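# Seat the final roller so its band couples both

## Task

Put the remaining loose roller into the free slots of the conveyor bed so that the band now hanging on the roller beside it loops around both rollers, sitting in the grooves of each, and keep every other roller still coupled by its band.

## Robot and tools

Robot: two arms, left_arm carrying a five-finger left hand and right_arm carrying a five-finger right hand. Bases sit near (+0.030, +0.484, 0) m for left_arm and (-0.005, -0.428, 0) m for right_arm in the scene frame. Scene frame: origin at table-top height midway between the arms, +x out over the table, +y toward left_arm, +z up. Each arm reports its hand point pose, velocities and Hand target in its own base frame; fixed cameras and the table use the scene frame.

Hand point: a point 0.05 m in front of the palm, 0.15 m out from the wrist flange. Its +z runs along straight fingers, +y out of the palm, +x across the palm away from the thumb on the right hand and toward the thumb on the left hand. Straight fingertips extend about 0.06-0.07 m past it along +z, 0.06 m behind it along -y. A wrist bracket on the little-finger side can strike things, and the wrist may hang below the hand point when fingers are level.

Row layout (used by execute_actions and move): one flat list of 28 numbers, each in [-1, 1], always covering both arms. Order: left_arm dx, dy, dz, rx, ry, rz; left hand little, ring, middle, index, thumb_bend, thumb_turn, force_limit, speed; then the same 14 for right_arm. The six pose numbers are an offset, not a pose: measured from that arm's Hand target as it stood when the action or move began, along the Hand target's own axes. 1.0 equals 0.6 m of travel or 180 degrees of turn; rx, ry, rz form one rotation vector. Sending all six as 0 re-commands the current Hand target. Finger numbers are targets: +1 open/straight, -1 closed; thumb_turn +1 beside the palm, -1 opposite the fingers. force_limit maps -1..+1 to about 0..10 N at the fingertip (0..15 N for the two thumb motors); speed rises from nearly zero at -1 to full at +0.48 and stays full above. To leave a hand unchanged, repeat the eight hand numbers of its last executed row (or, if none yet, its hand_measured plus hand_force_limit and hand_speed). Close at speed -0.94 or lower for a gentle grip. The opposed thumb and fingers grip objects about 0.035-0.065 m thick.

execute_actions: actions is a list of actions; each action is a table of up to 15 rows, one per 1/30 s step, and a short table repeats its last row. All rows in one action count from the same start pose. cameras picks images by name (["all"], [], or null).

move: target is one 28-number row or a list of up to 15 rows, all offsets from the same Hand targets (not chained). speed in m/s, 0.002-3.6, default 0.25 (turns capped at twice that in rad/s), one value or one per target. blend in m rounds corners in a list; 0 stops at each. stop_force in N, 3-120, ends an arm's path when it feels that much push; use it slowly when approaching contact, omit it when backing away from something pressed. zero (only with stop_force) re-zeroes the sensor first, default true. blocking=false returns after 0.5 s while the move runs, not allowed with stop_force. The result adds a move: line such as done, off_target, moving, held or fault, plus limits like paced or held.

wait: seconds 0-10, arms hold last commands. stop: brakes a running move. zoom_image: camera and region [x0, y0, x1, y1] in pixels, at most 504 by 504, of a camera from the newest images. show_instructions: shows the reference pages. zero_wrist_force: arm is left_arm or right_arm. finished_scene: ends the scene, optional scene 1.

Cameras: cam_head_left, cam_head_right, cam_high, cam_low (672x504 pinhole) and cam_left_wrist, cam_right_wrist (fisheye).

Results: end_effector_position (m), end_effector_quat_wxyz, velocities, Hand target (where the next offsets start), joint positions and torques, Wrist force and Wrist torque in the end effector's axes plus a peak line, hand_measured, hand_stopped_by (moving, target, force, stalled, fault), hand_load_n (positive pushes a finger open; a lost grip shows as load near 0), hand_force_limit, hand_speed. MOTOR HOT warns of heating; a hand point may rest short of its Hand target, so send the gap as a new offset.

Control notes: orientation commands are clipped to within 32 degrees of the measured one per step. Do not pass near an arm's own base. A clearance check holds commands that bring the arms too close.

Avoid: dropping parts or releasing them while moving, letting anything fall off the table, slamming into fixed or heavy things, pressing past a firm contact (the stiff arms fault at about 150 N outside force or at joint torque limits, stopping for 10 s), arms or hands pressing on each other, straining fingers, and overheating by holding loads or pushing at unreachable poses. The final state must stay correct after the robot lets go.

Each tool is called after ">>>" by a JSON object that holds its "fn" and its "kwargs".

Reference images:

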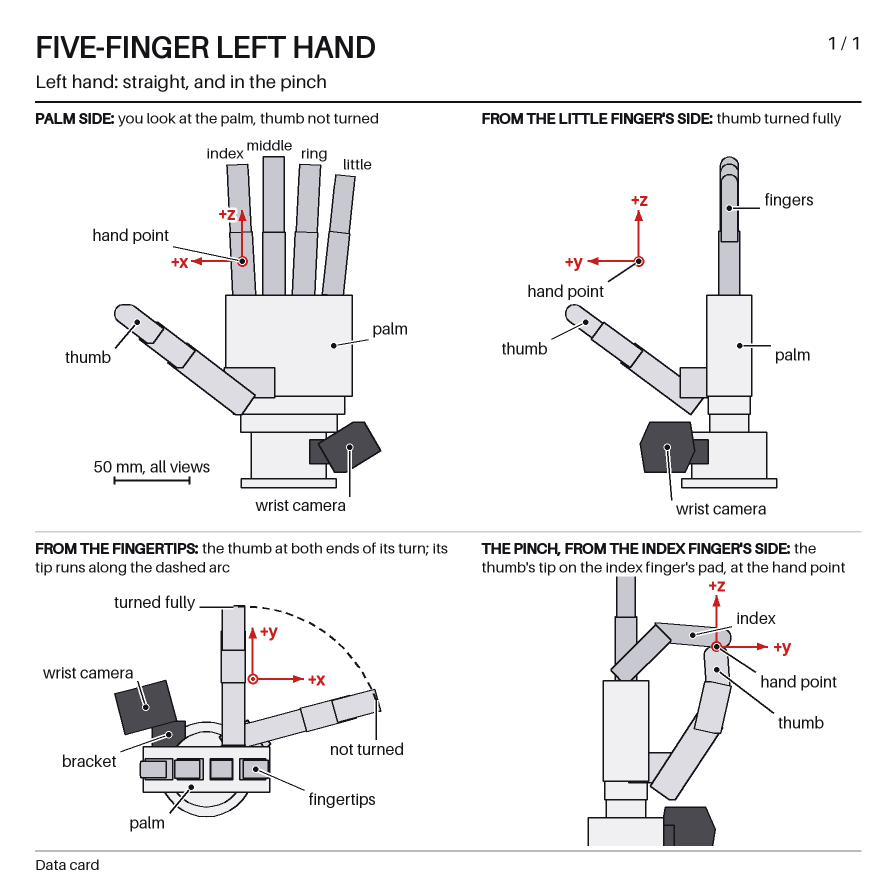

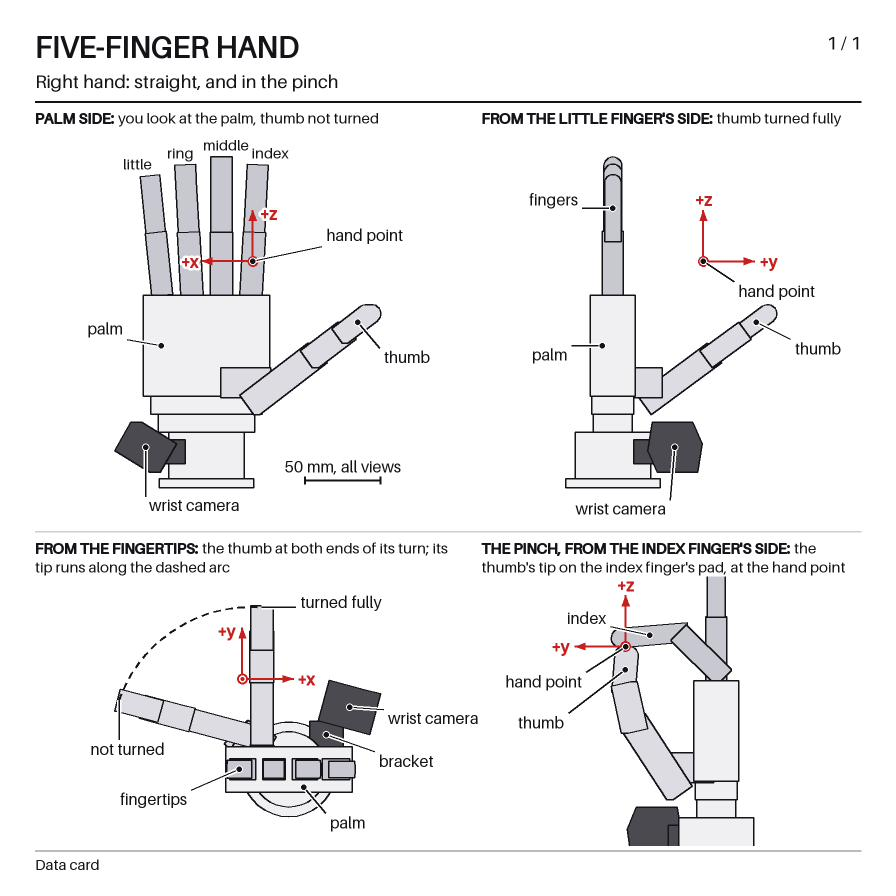

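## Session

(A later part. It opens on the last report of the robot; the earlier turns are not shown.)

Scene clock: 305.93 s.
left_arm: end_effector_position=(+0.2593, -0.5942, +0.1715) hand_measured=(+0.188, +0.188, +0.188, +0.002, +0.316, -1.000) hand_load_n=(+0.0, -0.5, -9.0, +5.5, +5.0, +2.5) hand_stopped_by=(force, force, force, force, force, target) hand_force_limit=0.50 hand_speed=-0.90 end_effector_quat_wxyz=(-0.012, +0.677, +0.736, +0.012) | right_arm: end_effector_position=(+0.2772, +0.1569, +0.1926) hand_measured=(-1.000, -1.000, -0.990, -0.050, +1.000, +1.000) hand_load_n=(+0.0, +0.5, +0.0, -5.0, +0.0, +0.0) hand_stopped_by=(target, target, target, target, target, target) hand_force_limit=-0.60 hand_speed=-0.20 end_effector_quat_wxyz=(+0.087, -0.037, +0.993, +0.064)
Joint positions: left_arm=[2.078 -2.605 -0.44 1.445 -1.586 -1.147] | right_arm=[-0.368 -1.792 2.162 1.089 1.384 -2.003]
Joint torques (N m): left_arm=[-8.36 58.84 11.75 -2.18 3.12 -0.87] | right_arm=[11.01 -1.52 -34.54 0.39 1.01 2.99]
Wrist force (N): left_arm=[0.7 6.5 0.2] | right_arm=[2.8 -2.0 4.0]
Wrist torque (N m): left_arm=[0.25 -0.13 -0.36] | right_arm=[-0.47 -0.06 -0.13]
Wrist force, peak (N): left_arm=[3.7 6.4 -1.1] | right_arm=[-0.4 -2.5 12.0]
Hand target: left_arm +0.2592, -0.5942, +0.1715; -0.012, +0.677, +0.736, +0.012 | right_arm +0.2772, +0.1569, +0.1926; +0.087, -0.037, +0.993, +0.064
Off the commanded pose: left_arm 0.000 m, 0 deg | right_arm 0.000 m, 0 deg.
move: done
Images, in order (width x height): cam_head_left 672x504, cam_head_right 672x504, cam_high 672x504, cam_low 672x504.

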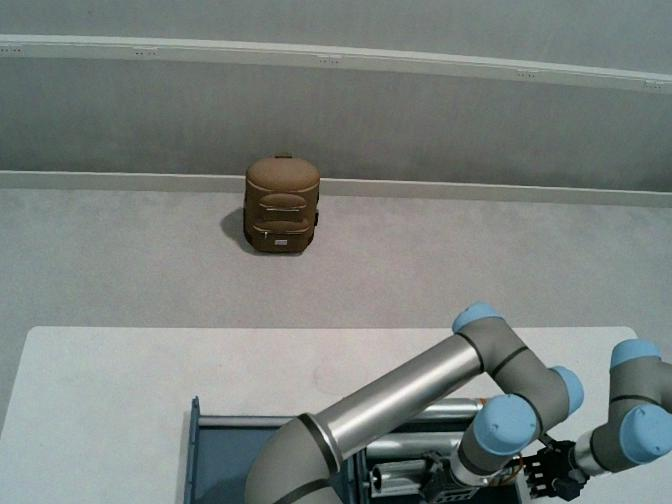

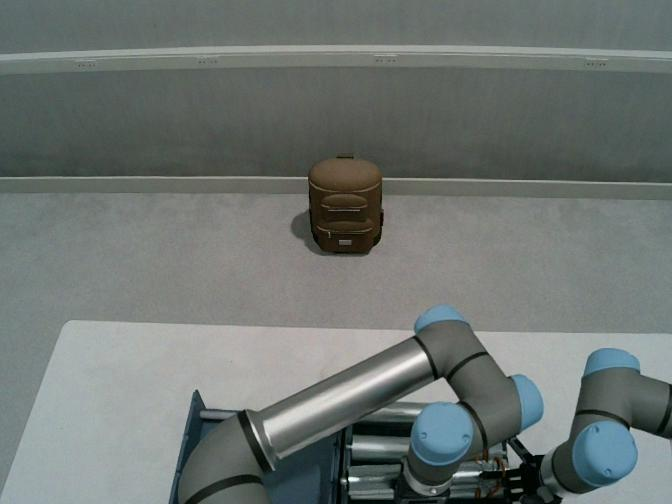

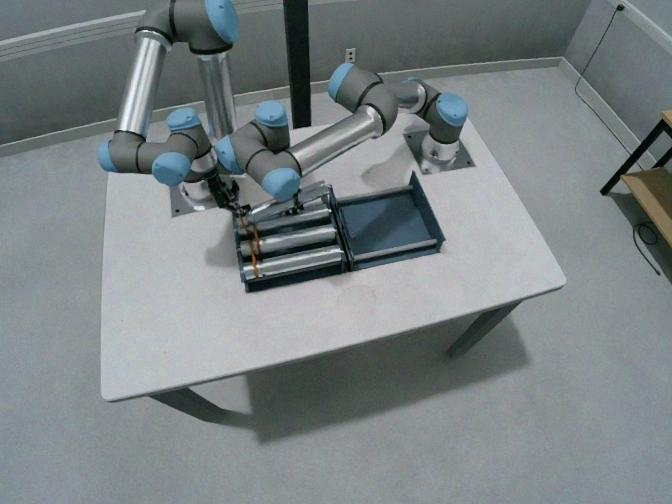

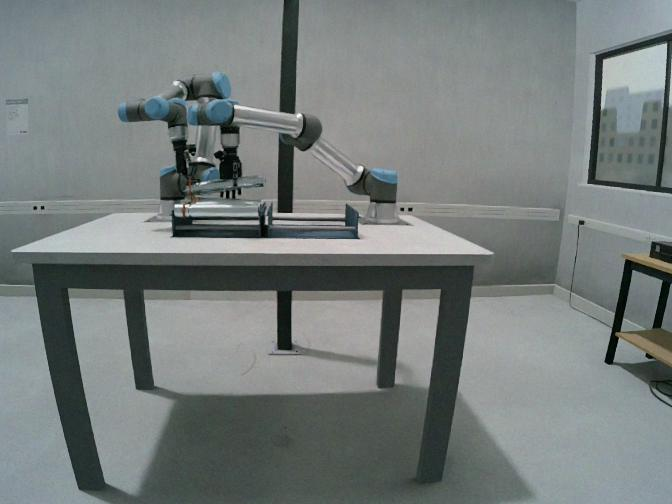

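>>> {"fn": "wait", "kwargs": {"seconds": 0.1, "cameras": ["cam_right_wrist","cam_left_wrist","cam_head_right"]}}

>>> {"fn": "zoom_image", "kwargs": {"camera": "cam_right_wrist", "region": [200, 160, 480, 370]}}

>>> {"fn": "zoom_image", "kwargs": {"camera": "cam_head_right", "region": [440, 424, 530, 504]}}

Scene clock: 306.30 s.
left_arm: end_effector_position=(+0.2593, -0.5942, +0.1715) hand_measured=(+0.188, +0.188, +0.188, +0.002, +0.316, -1.000) hand_load_n=(+0.0, -1.0, -9.0, +5.5, +5.0, +2.5) hand_stopped_by=(force, force, force, force, force, target) hand_force_limit=0.50 hand_speed=-0.90 end_effector_quat_wxyz=(-0.012, +0.677, +0.736, +0.012) | right_arm: end_effector_position=(+0.2772, +0.1569, +0.1926) hand_measured=(-1.000, -1.000, -0.990, -0.050, +1.000, +1.000) hand_load_n=(+0.5, +0.0, +0.0, -4.5, +0.0, +0.0) hand_stopped_by=(target, target, target, target, target, target) hand_force_limit=-0.60 hand_speed=-0.20 end_effector_quat_wxyz=(+0.087, -0.037, +0.993, +0.064)
Joint positions: left_arm=[2.078 -2.605 -0.44 1.445 -1.586 -1.147] | right_arm=[-0.368 -1.791 2.162 1.089 1.384 -2.003]
Joint torques (N m): left_arm=[-10.81 58.34 12.1 -2.46 3.86 -1.04] | right_arm=[10.46 -0.73 -32.98 0.37 1.23 3.1]
Wrist force (N): left_arm=[0.7 6.5 0.0] | right_arm=[2.9 -1.6 4.1]
Wrist torque (N m): left_arm=[0.26 -0.14 -0.36] | right_arm=[-0.41 -0.08 -0.11]
Wrist force, peak (N): left_arm=[0.9 6.5 0.3] | right_arm=[3.4 -1.9 4.1]
Hand target: left_arm +0.2592, -0.5942, +0.1715; -0.012, +0.677, +0.736, +0.012 | right_arm +0.2772, +0.1569, +0.1926; +0.087, -0.037, +0.993, +0.064
Off the commanded pose: left_arm 0.000 m, 0 deg | right_arm 0.000 m, 0 deg.
wait: 0.10 s; at rest from the start
Images, in order (width x height): cam_head_right 672x504, cam_left_wrist 672x504, cam_right_wrist 672x504.

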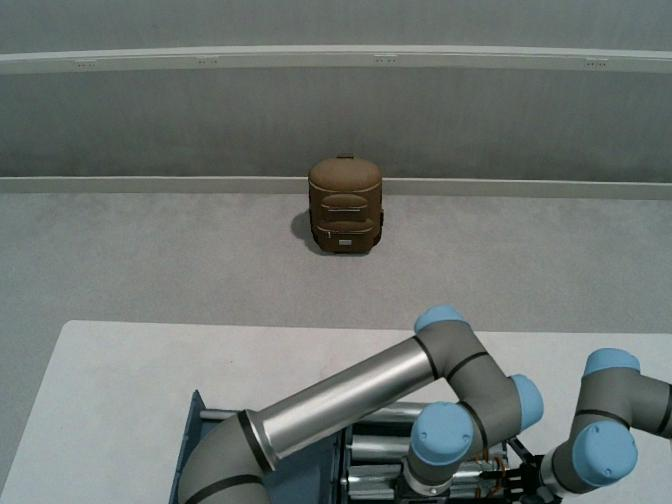

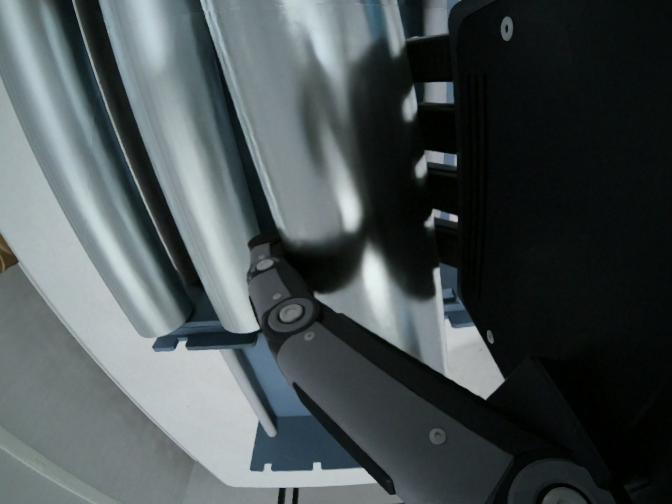

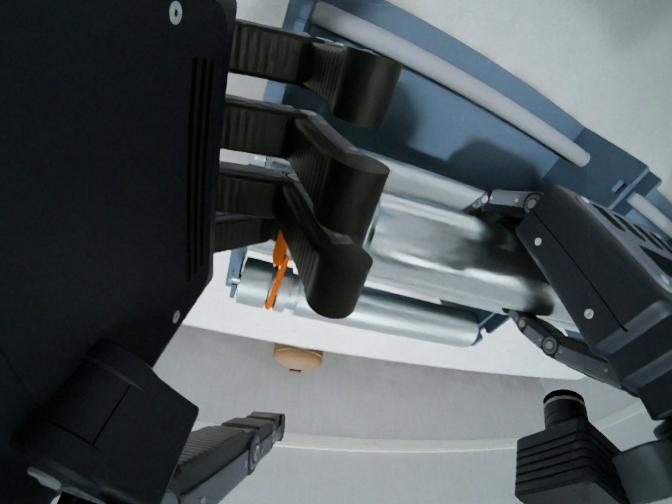

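Scaled by 1.800 from the camera's 672x504 image, which has a finer 960x720 frame.

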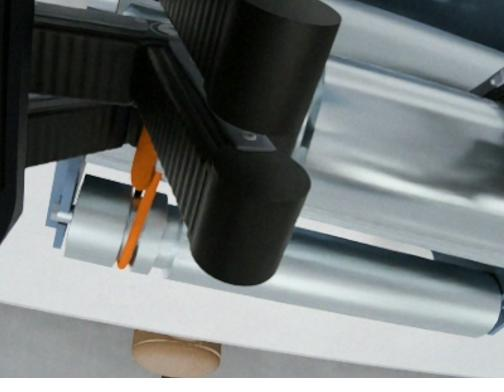

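Scaled by 5.600 from the camera's 672x504 image, which has a finer 960x720 frame.

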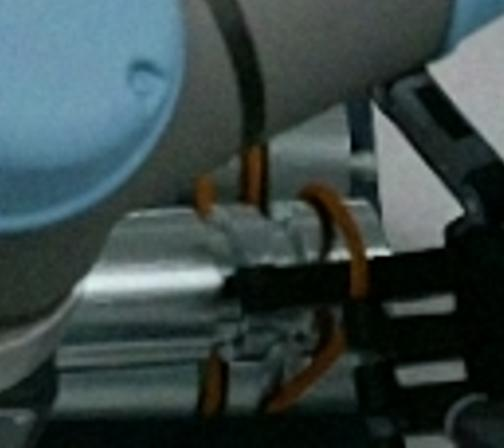

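>>> {"fn": "move", "kwargs": {"target": [[0,0,0,0,0,0,-0.6,-0.6,-0.6,-0.96,-0.9,-1,0.5,-0.9,-0.0065,0.0006,-0.0081,0,0,0,-1,-1,-0.99,-0.05,1,1,-0.6,-0.2],[0,0,0,0,0,0,-0.6,-0.6,-0.6,-0.96,-0.9,-1,0.5,-0.9,-0.0080,0.0188,-0.0056,0,0,0,-1,-1,-0.99,-0.05,1,1,-0.6,-0.2]], "speed": 0.03, "cameras": ["cam_head_left","cam_head_right","cam_low","cam_right_wrist"]}}

>>> {"fn": "zoom_image", "kwargs": {"camera": "cam_head_left", "region": [480, 434, 540, 494]}}

>>> {"fn": "zoom_image", "kwargs": {"camera": "cam_head_right", "region": [465, 444, 525, 504]}}

>>> {"fn": "zoom_image", "kwargs": {"camera": "cam_low", "region": [184, 174, 208, 202]}}

Scene clock: 308.47 s.
left_arm: end_effector_position=(+0.2592, -0.5942, +0.1715) hand_measured=(+0.188, +0.188, +0.188, +0.002, +0.316, -1.000) hand_load_n=(+0.0, -6.5, -13.5, +6.5, +4.5, +3.5) hand_stopped_by=(force, force, force, force, force, target) hand_force_limit=0.50 hand_speed=-0.90 end_effector_quat_wxyz=(-0.012, +0.677, +0.736, +0.012) | right_arm: end_effector_position=(+0.2804, +0.1679, +0.1981) hand_measured=(-1.000, -1.000, -0.990, -0.050, +1.000, +1.000) hand_load_n=(+0.0, +0.0, +0.0, +10.0, +0.0, +0.0) hand_stopped_by=(target, target, target, target, target, target) hand_force_limit=-0.60 hand_speed=-0.20 end_effector_quat_wxyz=(+0.087, -0.037, +0.993, +0.064)
Joint positions: left_arm=[2.078 -2.605 -0.44 1.445 -1.586 -1.147] | right_arm=[-0.303 -1.778 2.133 1.092 1.392 -1.938]
Joint torques (N m): left_arm=[-9.62 49.87 16.35 -1.84 0.4 -0.85] | right_arm=[11.5 -4.56 -36.65 2.21 -0.33 2.83]
Wrist force (N): left_arm=[7.3 5.6 -12.2] | right_arm=[1.8 -6.6 16.4]
Wrist torque (N m): left_arm=[0.11 -0.44 -0.28] | right_arm=[-0.60 -0.07 -0.06]
Wrist force, peak (N): left_arm=[7.8 5.6 -12.3] | right_arm=[1.9 -2.3 18.1]
Hand target: left_arm +0.2592, -0.5942, +0.1715; -0.012, +0.677, +0.736, +0.012 | right_arm +0.2804, +0.1679, +0.1981; +0.087, -0.037, +0.993, +0.064
Off the commanded pose: left_arm 0.000 m, 0 deg | right_arm 0.000 m, 0 deg.
move: done
Images, in order (width x height): cam_head_left 672x504, cam_head_right 672x504, cam_low 672x504, cam_right_wrist 672x504.

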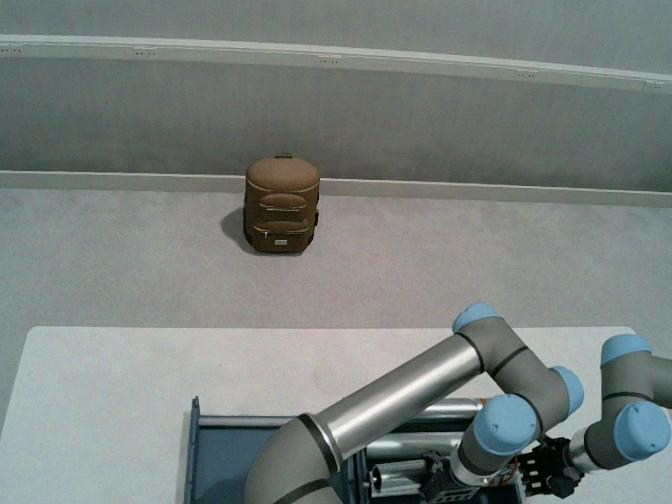

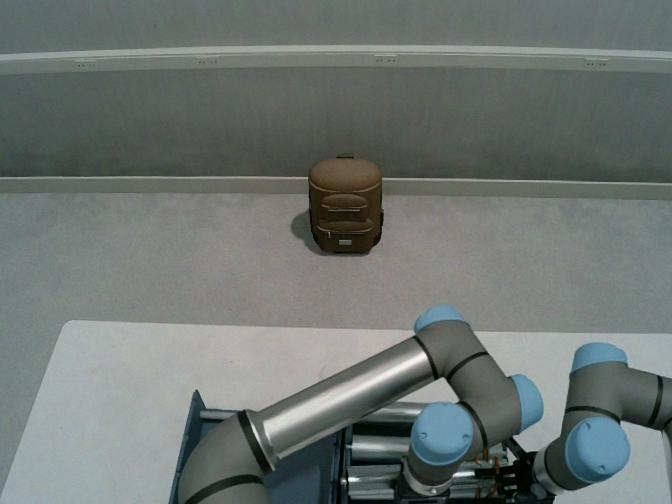

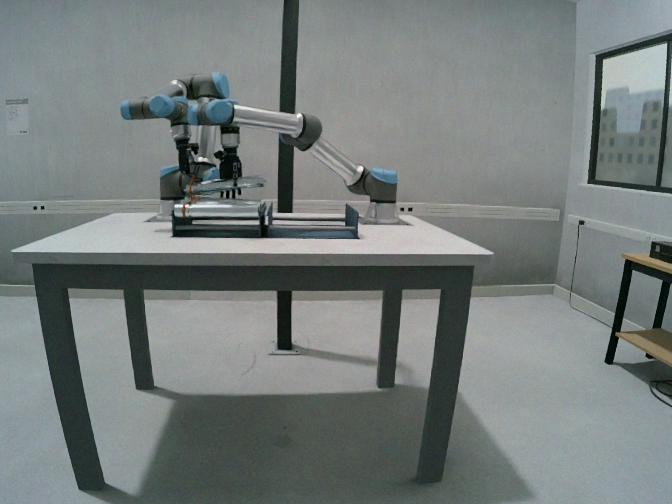

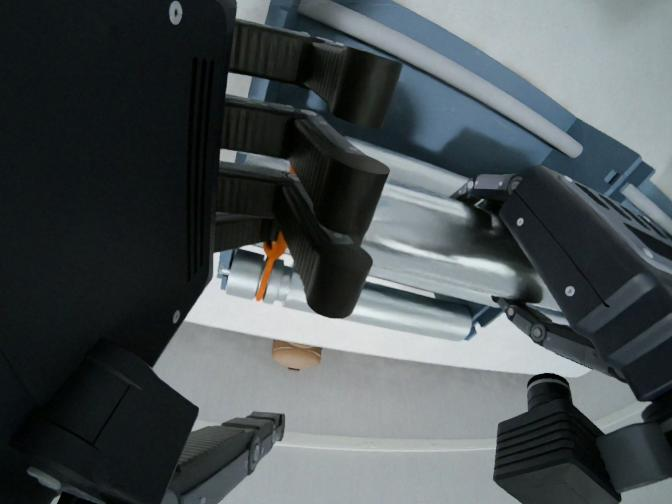

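Scaled by 8.400 from the camera's 672x504 image, which has a finer 960x720 frame.

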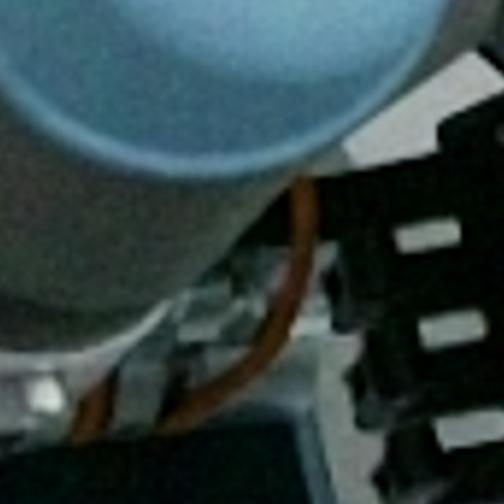

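Scaled by 8.400 from the camera's 672x504 image, which has a finer 960x720 frame.

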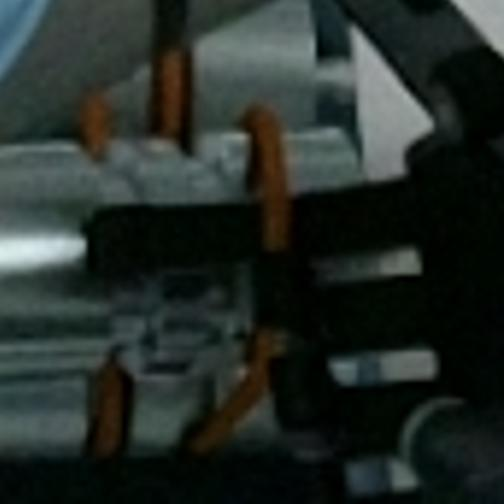

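Scaled by 18.000 from the camera's 672x504 image, which has a finer 960x720 frame.

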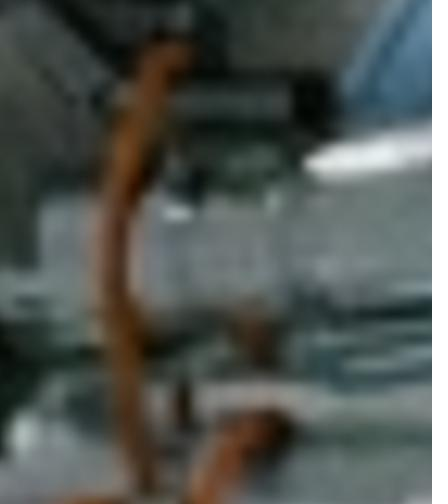

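>>> {"fn": "move", "kwargs": {"target": [[0,0,0,0,0,0,-0.6,-0.6,-0.6,-0.96,-0.9,-1,0.5,-0.9,0.0334,0.0015,0.0101,0,0,0,-1,-1,-0.99,-0.05,1,1,-0.6,-0.2],[0,0,0,0,0,0,-0.6,-0.6,-0.6,-0.96,-0.9,-1,0.5,-0.9,0.0595,0.0012,0.0283,0,0,0,-1,-1,-0.99,-0.05,1,1,-0.6,-0.2],[0,0,0,0,0,0,-0.6,-0.6,-0.6,-0.96,-0.9,-1,0.5,-0.9,0.0731,-0.0016,0.0570,0,0,0,-1,-1,-0.99,-0.05,1,1,-0.6,-0.2],[0,0,0,0,0,0,-0.6,-0.6,-0.6,-0.96,-0.9,-1,0.5,-0.9,0.0720,-0.0054,0.0833,0,0,0,-1,-1,-0.99,-0.05,1,1,-0.6,-0.2],[0,0,0,0,0,0,-0.6,-0.6,-0.6,-0.96,-0.9,-1,0.5,-0.9,0.0602,-0.0096,0.1061,0,0,0,-1,-1,-0.99,-0.05,1,1,-0.6,-0.2]], "speed": 0.04, "blend": 0.004, "cameras": ["cam_head_left","cam_head_right","cam_low","cam_right_wrist"]}}

>>> {"fn": "zoom_image", "kwargs": {"camera": "cam_head_left", "region": [480, 434, 540, 494]}}

>>> {"fn": "zoom_image", "kwargs": {"camera": "cam_head_right", "region": [465, 444, 525, 504]}}

>>> {"fn": "zoom_image", "kwargs": {"camera": "cam_low", "region": [184, 174, 208, 202]}}

>>> {"fn": "zoom_image", "kwargs": {"camera": "cam_right_wrist", "region": [180, 220, 460, 430]}}

Scene clock: 312.63 s.
left_arm: end_effector_position=(+0.2592, -0.5942, +0.1715) hand_measured=(+0.188, +0.188, +0.188, +0.002, +0.316, -1.000) hand_load_n=(+0.0, +0.0, -8.5, +5.0, +3.0, +2.5) hand_stopped_by=(force, force, force, force, force, target) hand_force_limit=0.50 hand_speed=-0.90 end_effector_quat_wxyz=(-0.012, +0.677, +0.736, +0.012) | right_arm: end_effector_position=(+0.2561, +0.1684, +0.1288) hand_measured=(-1.000, -1.000, -0.990, -0.058, +1.000, +1.000) hand_load_n=(+0.0, +0.5, +0.0, +0.0, +0.0, +0.0) hand_stopped_by=(target, target, target, target, target, target) hand_force_limit=-0.60 hand_speed=-0.20 end_effector_quat_wxyz=(+0.087, -0.037, +0.993, +0.064)
Joint positions: left_arm=[2.078 -2.605 -0.44 1.445 -1.586 -1.147] | right_arm=[-0.347 -1.763 2.321 0.897 1.387 -1.982]
Joint torques (N m): left_arm=[9.31 59.67 23.28 -2.44 0.02 2.09] | right_arm=[10.29 0.85 -29.9 0.6 1.29 2.97]
Wrist force (N): left_arm=[-0.4 3.2 -2.6] | right_arm=[2.0 -1.6 -0.3]
Wrist torque (N m): left_arm=[0.20 -0.21 -0.30] | right_arm=[-0.06 -0.16 0.04]
Wrist force, peak (N): left_arm=[7.5 6.1 -12.3] | right_arm=[1.0 -12.0 -23.6]
Hand target: left_arm +0.2592, -0.5942, +0.1715; -0.012, +0.677, +0.736, +0.012 | right_arm +0.2562, +0.1684, +0.1288; +0.087, -0.037, +0.993, +0.064
Off the commanded pose: left_arm 0.000 m, 0 deg | right_arm 0.000 m, 0 deg.
move: done
Images, in order (width x height): cam_head_left 672x504, cam_head_right 672x504, cam_low 672x504, cam_right_wrist 672x504.

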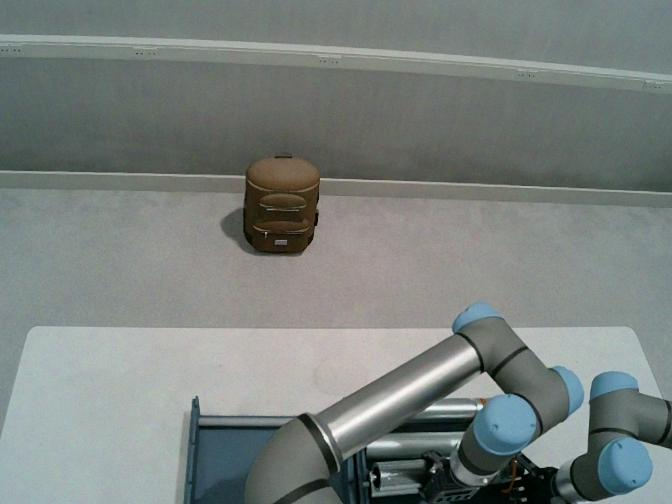

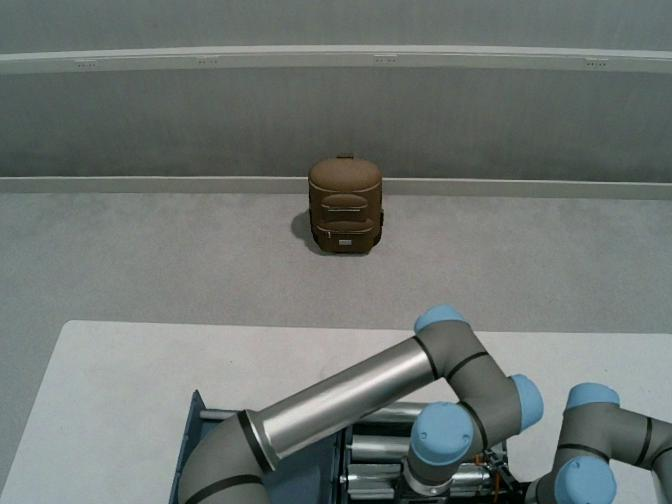

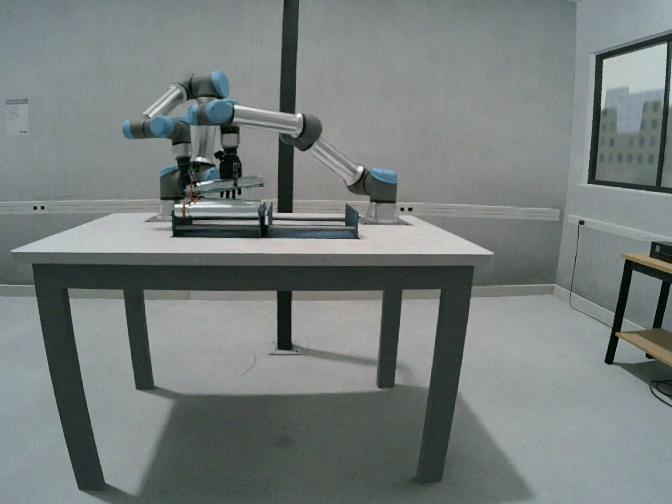

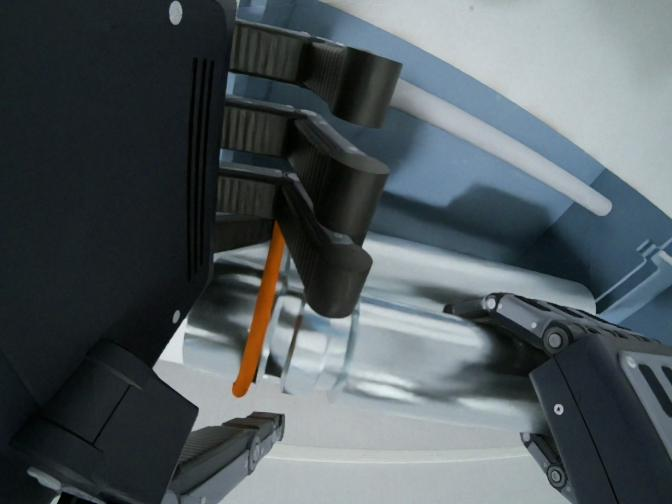

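Scaled by 8.400 from the camera's 672x504 image, which has a finer 960x720 frame.

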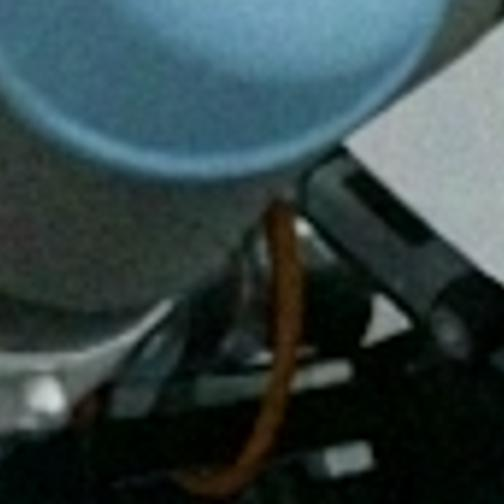

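Scaled by 8.400 from the camera's 672x504 image, which has a finer 960x720 frame.

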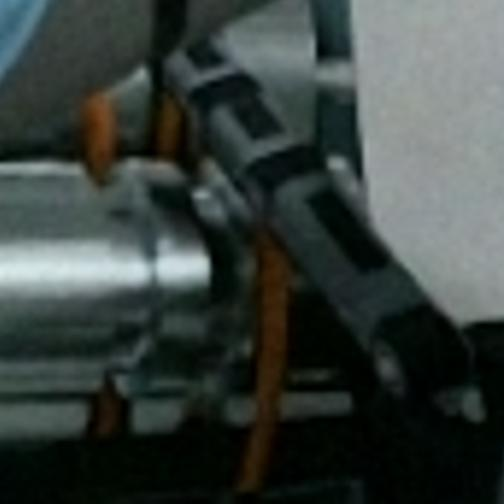

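Scaled by 18.000 from the camera's 672x504 image, which has a finer 960x720 frame.

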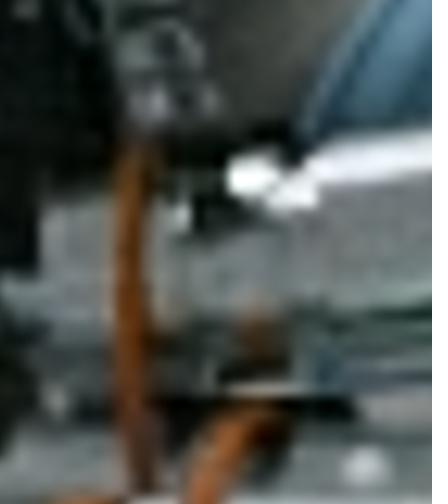

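Scaled by 1.800 from the camera's 672x504 image, which has a finer 960x720 frame.

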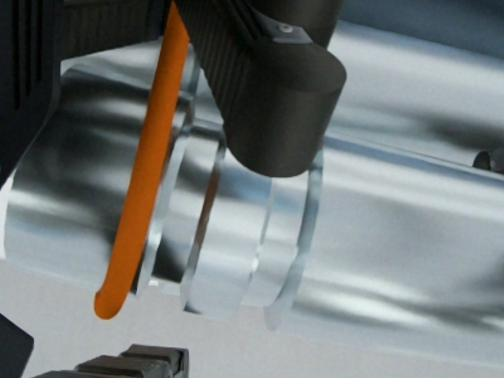

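>>> {"fn": "move", "kwargs": {"target": [-0.0079,-0.0006,-0.0041,0,0,0,-0.6,-0.6,-0.6,-0.96,-0.9,-1,0.5,-0.9,0,0,0,0,0,0,-1,-1,-0.99,-0.05,1,1,-0.6,-0.2], "speed": 0.02, "cameras": ["cam_head_right","cam_low","cam_right_wrist"]}}

>>> {"fn": "zoom_image", "kwargs": {"camera": "cam_head_right", "region": [465, 444, 525, 504]}}

>>> {"fn": "zoom_image", "kwargs": {"camera": "cam_right_wrist", "region": [180, 220, 460, 430]}}

Scene clock: 313.83 s.
left_arm: end_effector_position=(+0.2593, -0.5990, +0.1738) hand_measured=(+0.188, +0.188, +0.188, +0.002, +0.316, -1.000) hand_load_n=(+0.0, +0.0, +0.0, +5.5, +2.5, +1.0) hand_stopped_by=(force, force, force, force, force, target) hand_force_limit=0.50 hand_speed=-0.90 end_effector_quat_wxyz=(-0.012, +0.677, +0.736, +0.012) | right_arm: end_effector_position=(+0.2562, +0.1684, +0.1288) hand_measured=(-1.000, -1.000, -0.990, -0.058, +1.000, +1.000) hand_load_n=(+0.0, +0.0, +0.0, +0.0, +0.0, +0.0) hand_stopped_by=(target, target, target, target, target, target) hand_force_limit=-0.60 hand_speed=-0.20 end_effector_quat_wxyz=(+0.087, -0.037, +0.993, +0.064)
Joint positions: left_arm=[2.074 -2.634 -0.377 1.411 -1.586 -1.15] | right_arm=[-0.347 -1.762 2.321 0.897 1.387 -1.982]
Joint torques (N m): left_arm=[-13.68 40.79 32.69 -5.06 2.74 -1.87] | right_arm=[10.81 -0.25 -27.79 2.79 0.82 2.76]
Wrist force (N): left_arm=[1.6 1.4 4.9] | right_arm=[-0.1 -2.0 1.0]
Wrist torque (N m): left_arm=[0.15 0.00 -0.05] | right_arm=[-0.13 -0.10 -0.05]
Wrist force, peak (N): left_arm=[1.5 1.6 5.0] | right_arm=[2.0 -2.0 -0.1]
Hand target: left_arm +0.2593, -0.5990, +0.1738; -0.012, +0.677, +0.736, +0.012 | right_arm +0.2562, +0.1684, +0.1288; +0.087, -0.037, +0.993, +0.064
Off the commanded pose: left_arm 0.000 m, 0 deg | right_arm 0.000 m, 0 deg.
move: done
Images, in order (width x height): cam_head_right 672x504, cam_low 672x504, cam_right_wrist 672x504.

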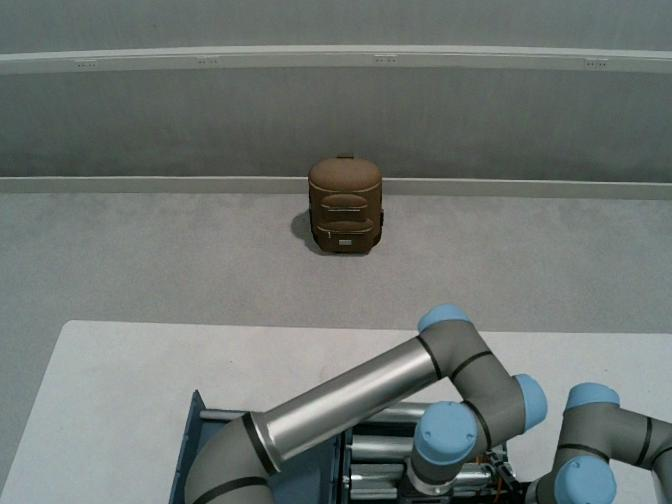

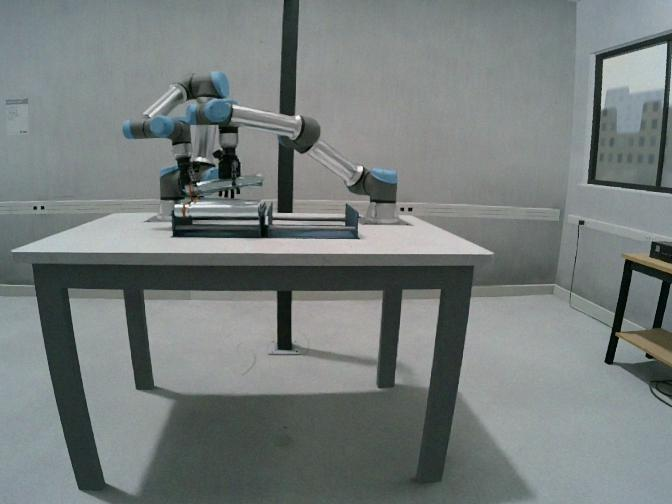

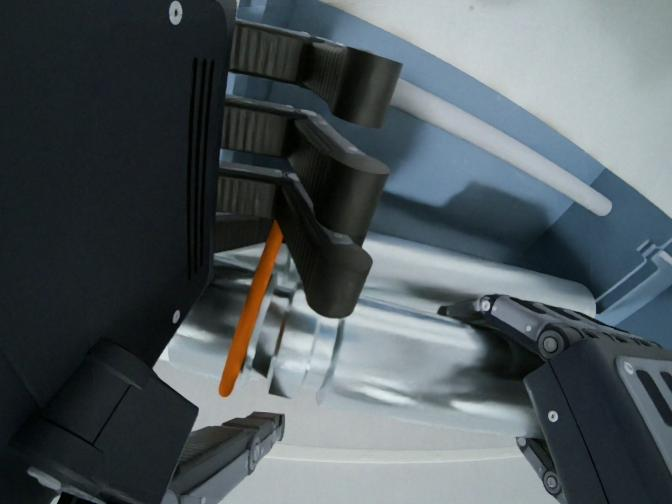

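Scaled by 8.400 from the camera's 672x504 image, which has a finer 960x720 frame.

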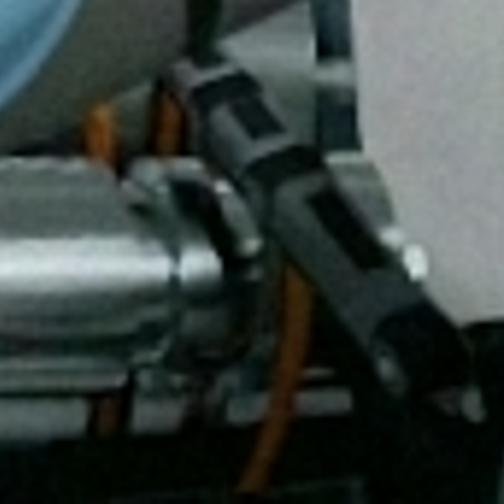

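Scaled by 1.800 from the camera's 672x504 image, which has a finer 960x720 frame.

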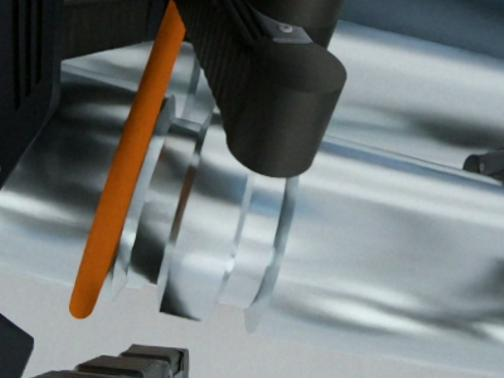

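>>> {"fn": "zoom_image", "kwargs": {"camera": "cam_low", "region": [180, 170, 270, 210]}}

Scaled by 5.600 from the camera's 672x504 image, which has a finer 960x720 frame.

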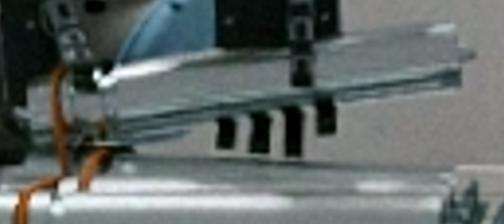

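>>> {"fn": "move", "kwargs": {"target": [[0,0,0,0,0,0,-0.6,-0.6,-0.6,-0.96,-0.9,-1,0.5,-0.9,0.0118,0.0043,-0.0236,0,0,0,-1,-1,-0.99,-0.05,1,1,-0.6,-0.2],[0,0,0,0,0,0,-0.6,-0.6,-0.6,-0.96,-0.9,-1,0.5,-0.9,0.0122,0.0080,-0.0496,0,0,0,-1,-1,-0.99,-0.05,1,1,-0.6,-0.2],[0,0,0,0,0,0,-0.6,-0.6,-0.6,-0.96,-0.9,-1,0.5,-0.9,0.0106,0.0269,-0.0470,0,0,0,-1,-1,-0.99,-0.05,1,1,-0.6,-0.2]], "speed": 0.04, "blend": 0.003, "cameras": ["cam_head_left","cam_head_right","cam_low","cam_right_wrist"]}}

>>> {"fn": "zoom_image", "kwargs": {"camera": "cam_head_left", "region": [480, 434, 540, 494]}}

>>> {"fn": "zoom_image", "kwargs": {"camera": "cam_head_right", "region": [465, 444, 525, 504]}}

>>> {"fn": "zoom_image", "kwargs": {"camera": "cam_right_wrist", "region": [180, 200, 460, 410]}}

Scene clock: 316.57 s.
left_arm: end_effector_position=(+0.2593, -0.5990, +0.1738) hand_measured=(+0.188, +0.188, +0.188, +0.002, +0.316, -1.000) hand_load_n=(+2.5, +0.0, +0.0, +3.0, +0.0, +0.0) hand_stopped_by=(force, force, force, force, force, target) hand_force_limit=0.50 hand_speed=-0.90 end_effector_quat_wxyz=(-0.012, +0.677, +0.736, +0.012) | right_arm: end_effector_position=(+0.2438, +0.1802, +0.1571) hand_measured=(-1.000, -1.000, -0.990, -0.058, +1.000, +1.000) hand_load_n=(+0.0, +0.0, +0.0, +3.5, +0.0, +0.0) hand_stopped_by=(target, target, target, target, target, target) hand_force_limit=-0.60 hand_speed=-0.20 end_effector_quat_wxyz=(+0.087, -0.037, +0.993, +0.064)
Joint positions: left_arm=[2.074 -2.634 -0.377 1.411 -1.586 -1.15] | right_arm=[-0.298 -1.832 2.286 0.992 1.393 -1.933]
Joint torques (N m): left_arm=[-12.34 43.1 31.83 -2.64 0.88 -1.59] | right_arm=[12.54 1.71 -28.73 3.07 0.89 2.56]
Wrist force (N): left_arm=[3.0 0.0 6.3] | right_arm=[-6.8 -6.1 6.9]
Wrist torque (N m): left_arm=[0.13 0.17 0.25] | right_arm=[-0.40 -0.10 -0.35]
Wrist force, peak (N): left_arm=[3.1 0.1 6.4] | right_arm=[-7.1 -6.5 6.9]
Hand target: left_arm +0.2593, -0.5990, +0.1738; -0.012, +0.677, +0.736, +0.012 | right_arm +0.2438, +0.1802, +0.1571; +0.087, -0.037, +0.993, +0.064
Off the commanded pose: left_arm 0.000 m, 0 deg | right_arm 0.000 m, 0 deg.
move: done
Images, in order (width x height): cam_head_left 672x504, cam_head_right 672x504, cam_low 672x504, cam_right_wrist 672x504.

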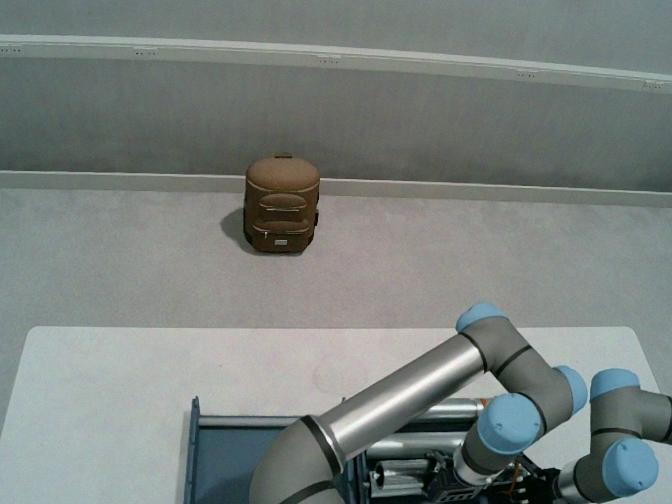

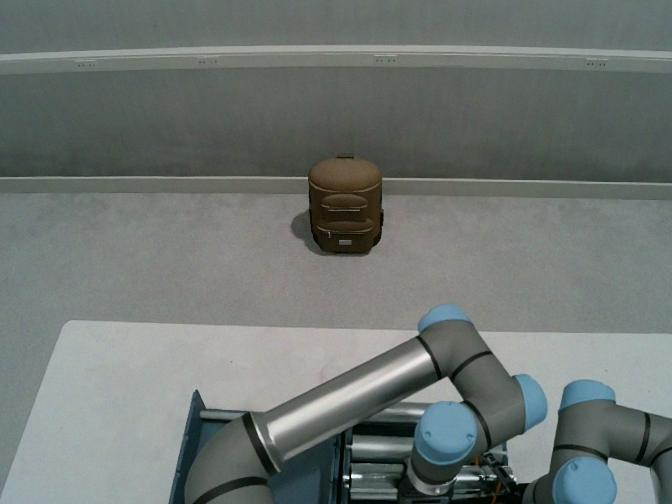

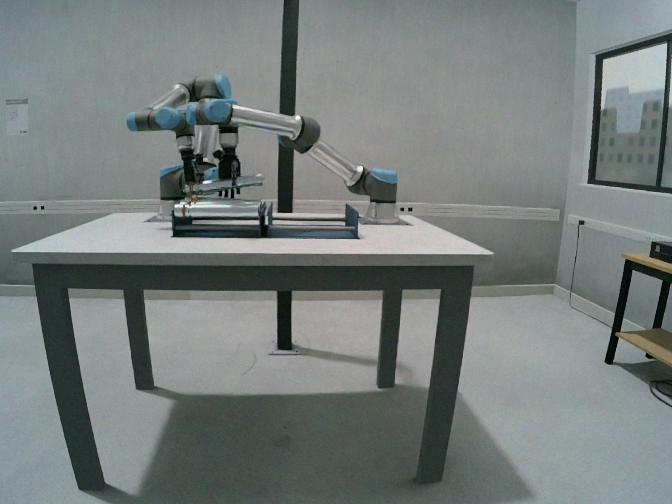

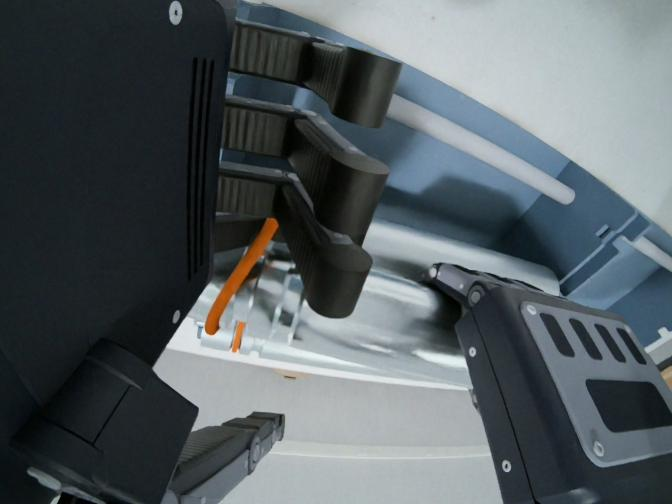

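Scaled by 8.400 from the camera's 672x504 image, which has a finer 960x720 frame.

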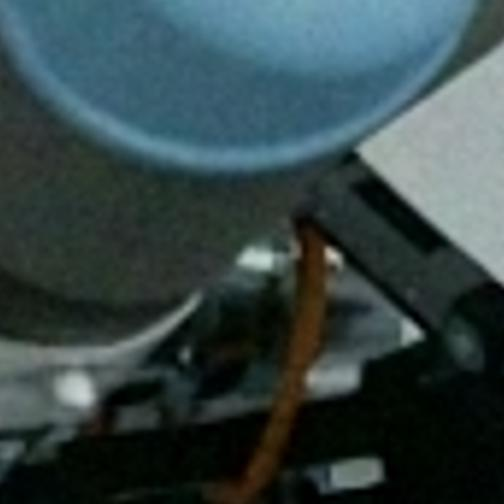

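Scaled by 8.400 from the camera's 672x504 image, which has a finer 960x720 frame.

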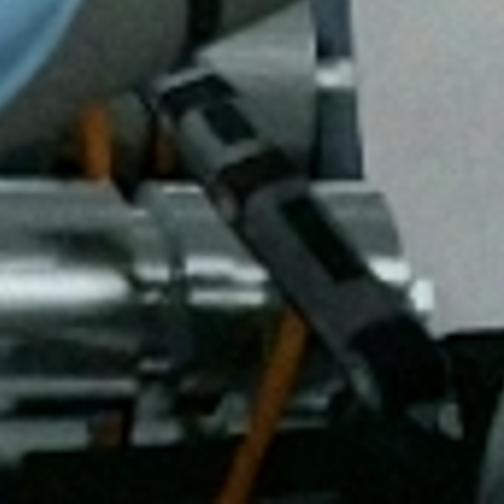

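Scaled by 1.800 from the camera's 672x504 image, which has a finer 960x720 frame.

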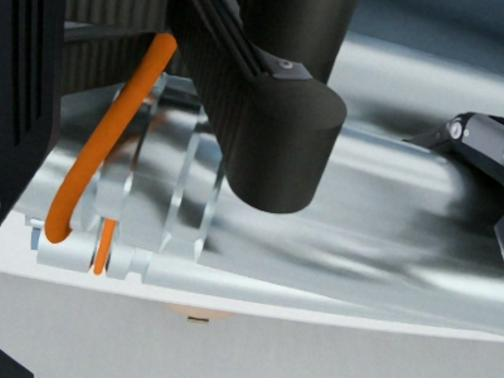

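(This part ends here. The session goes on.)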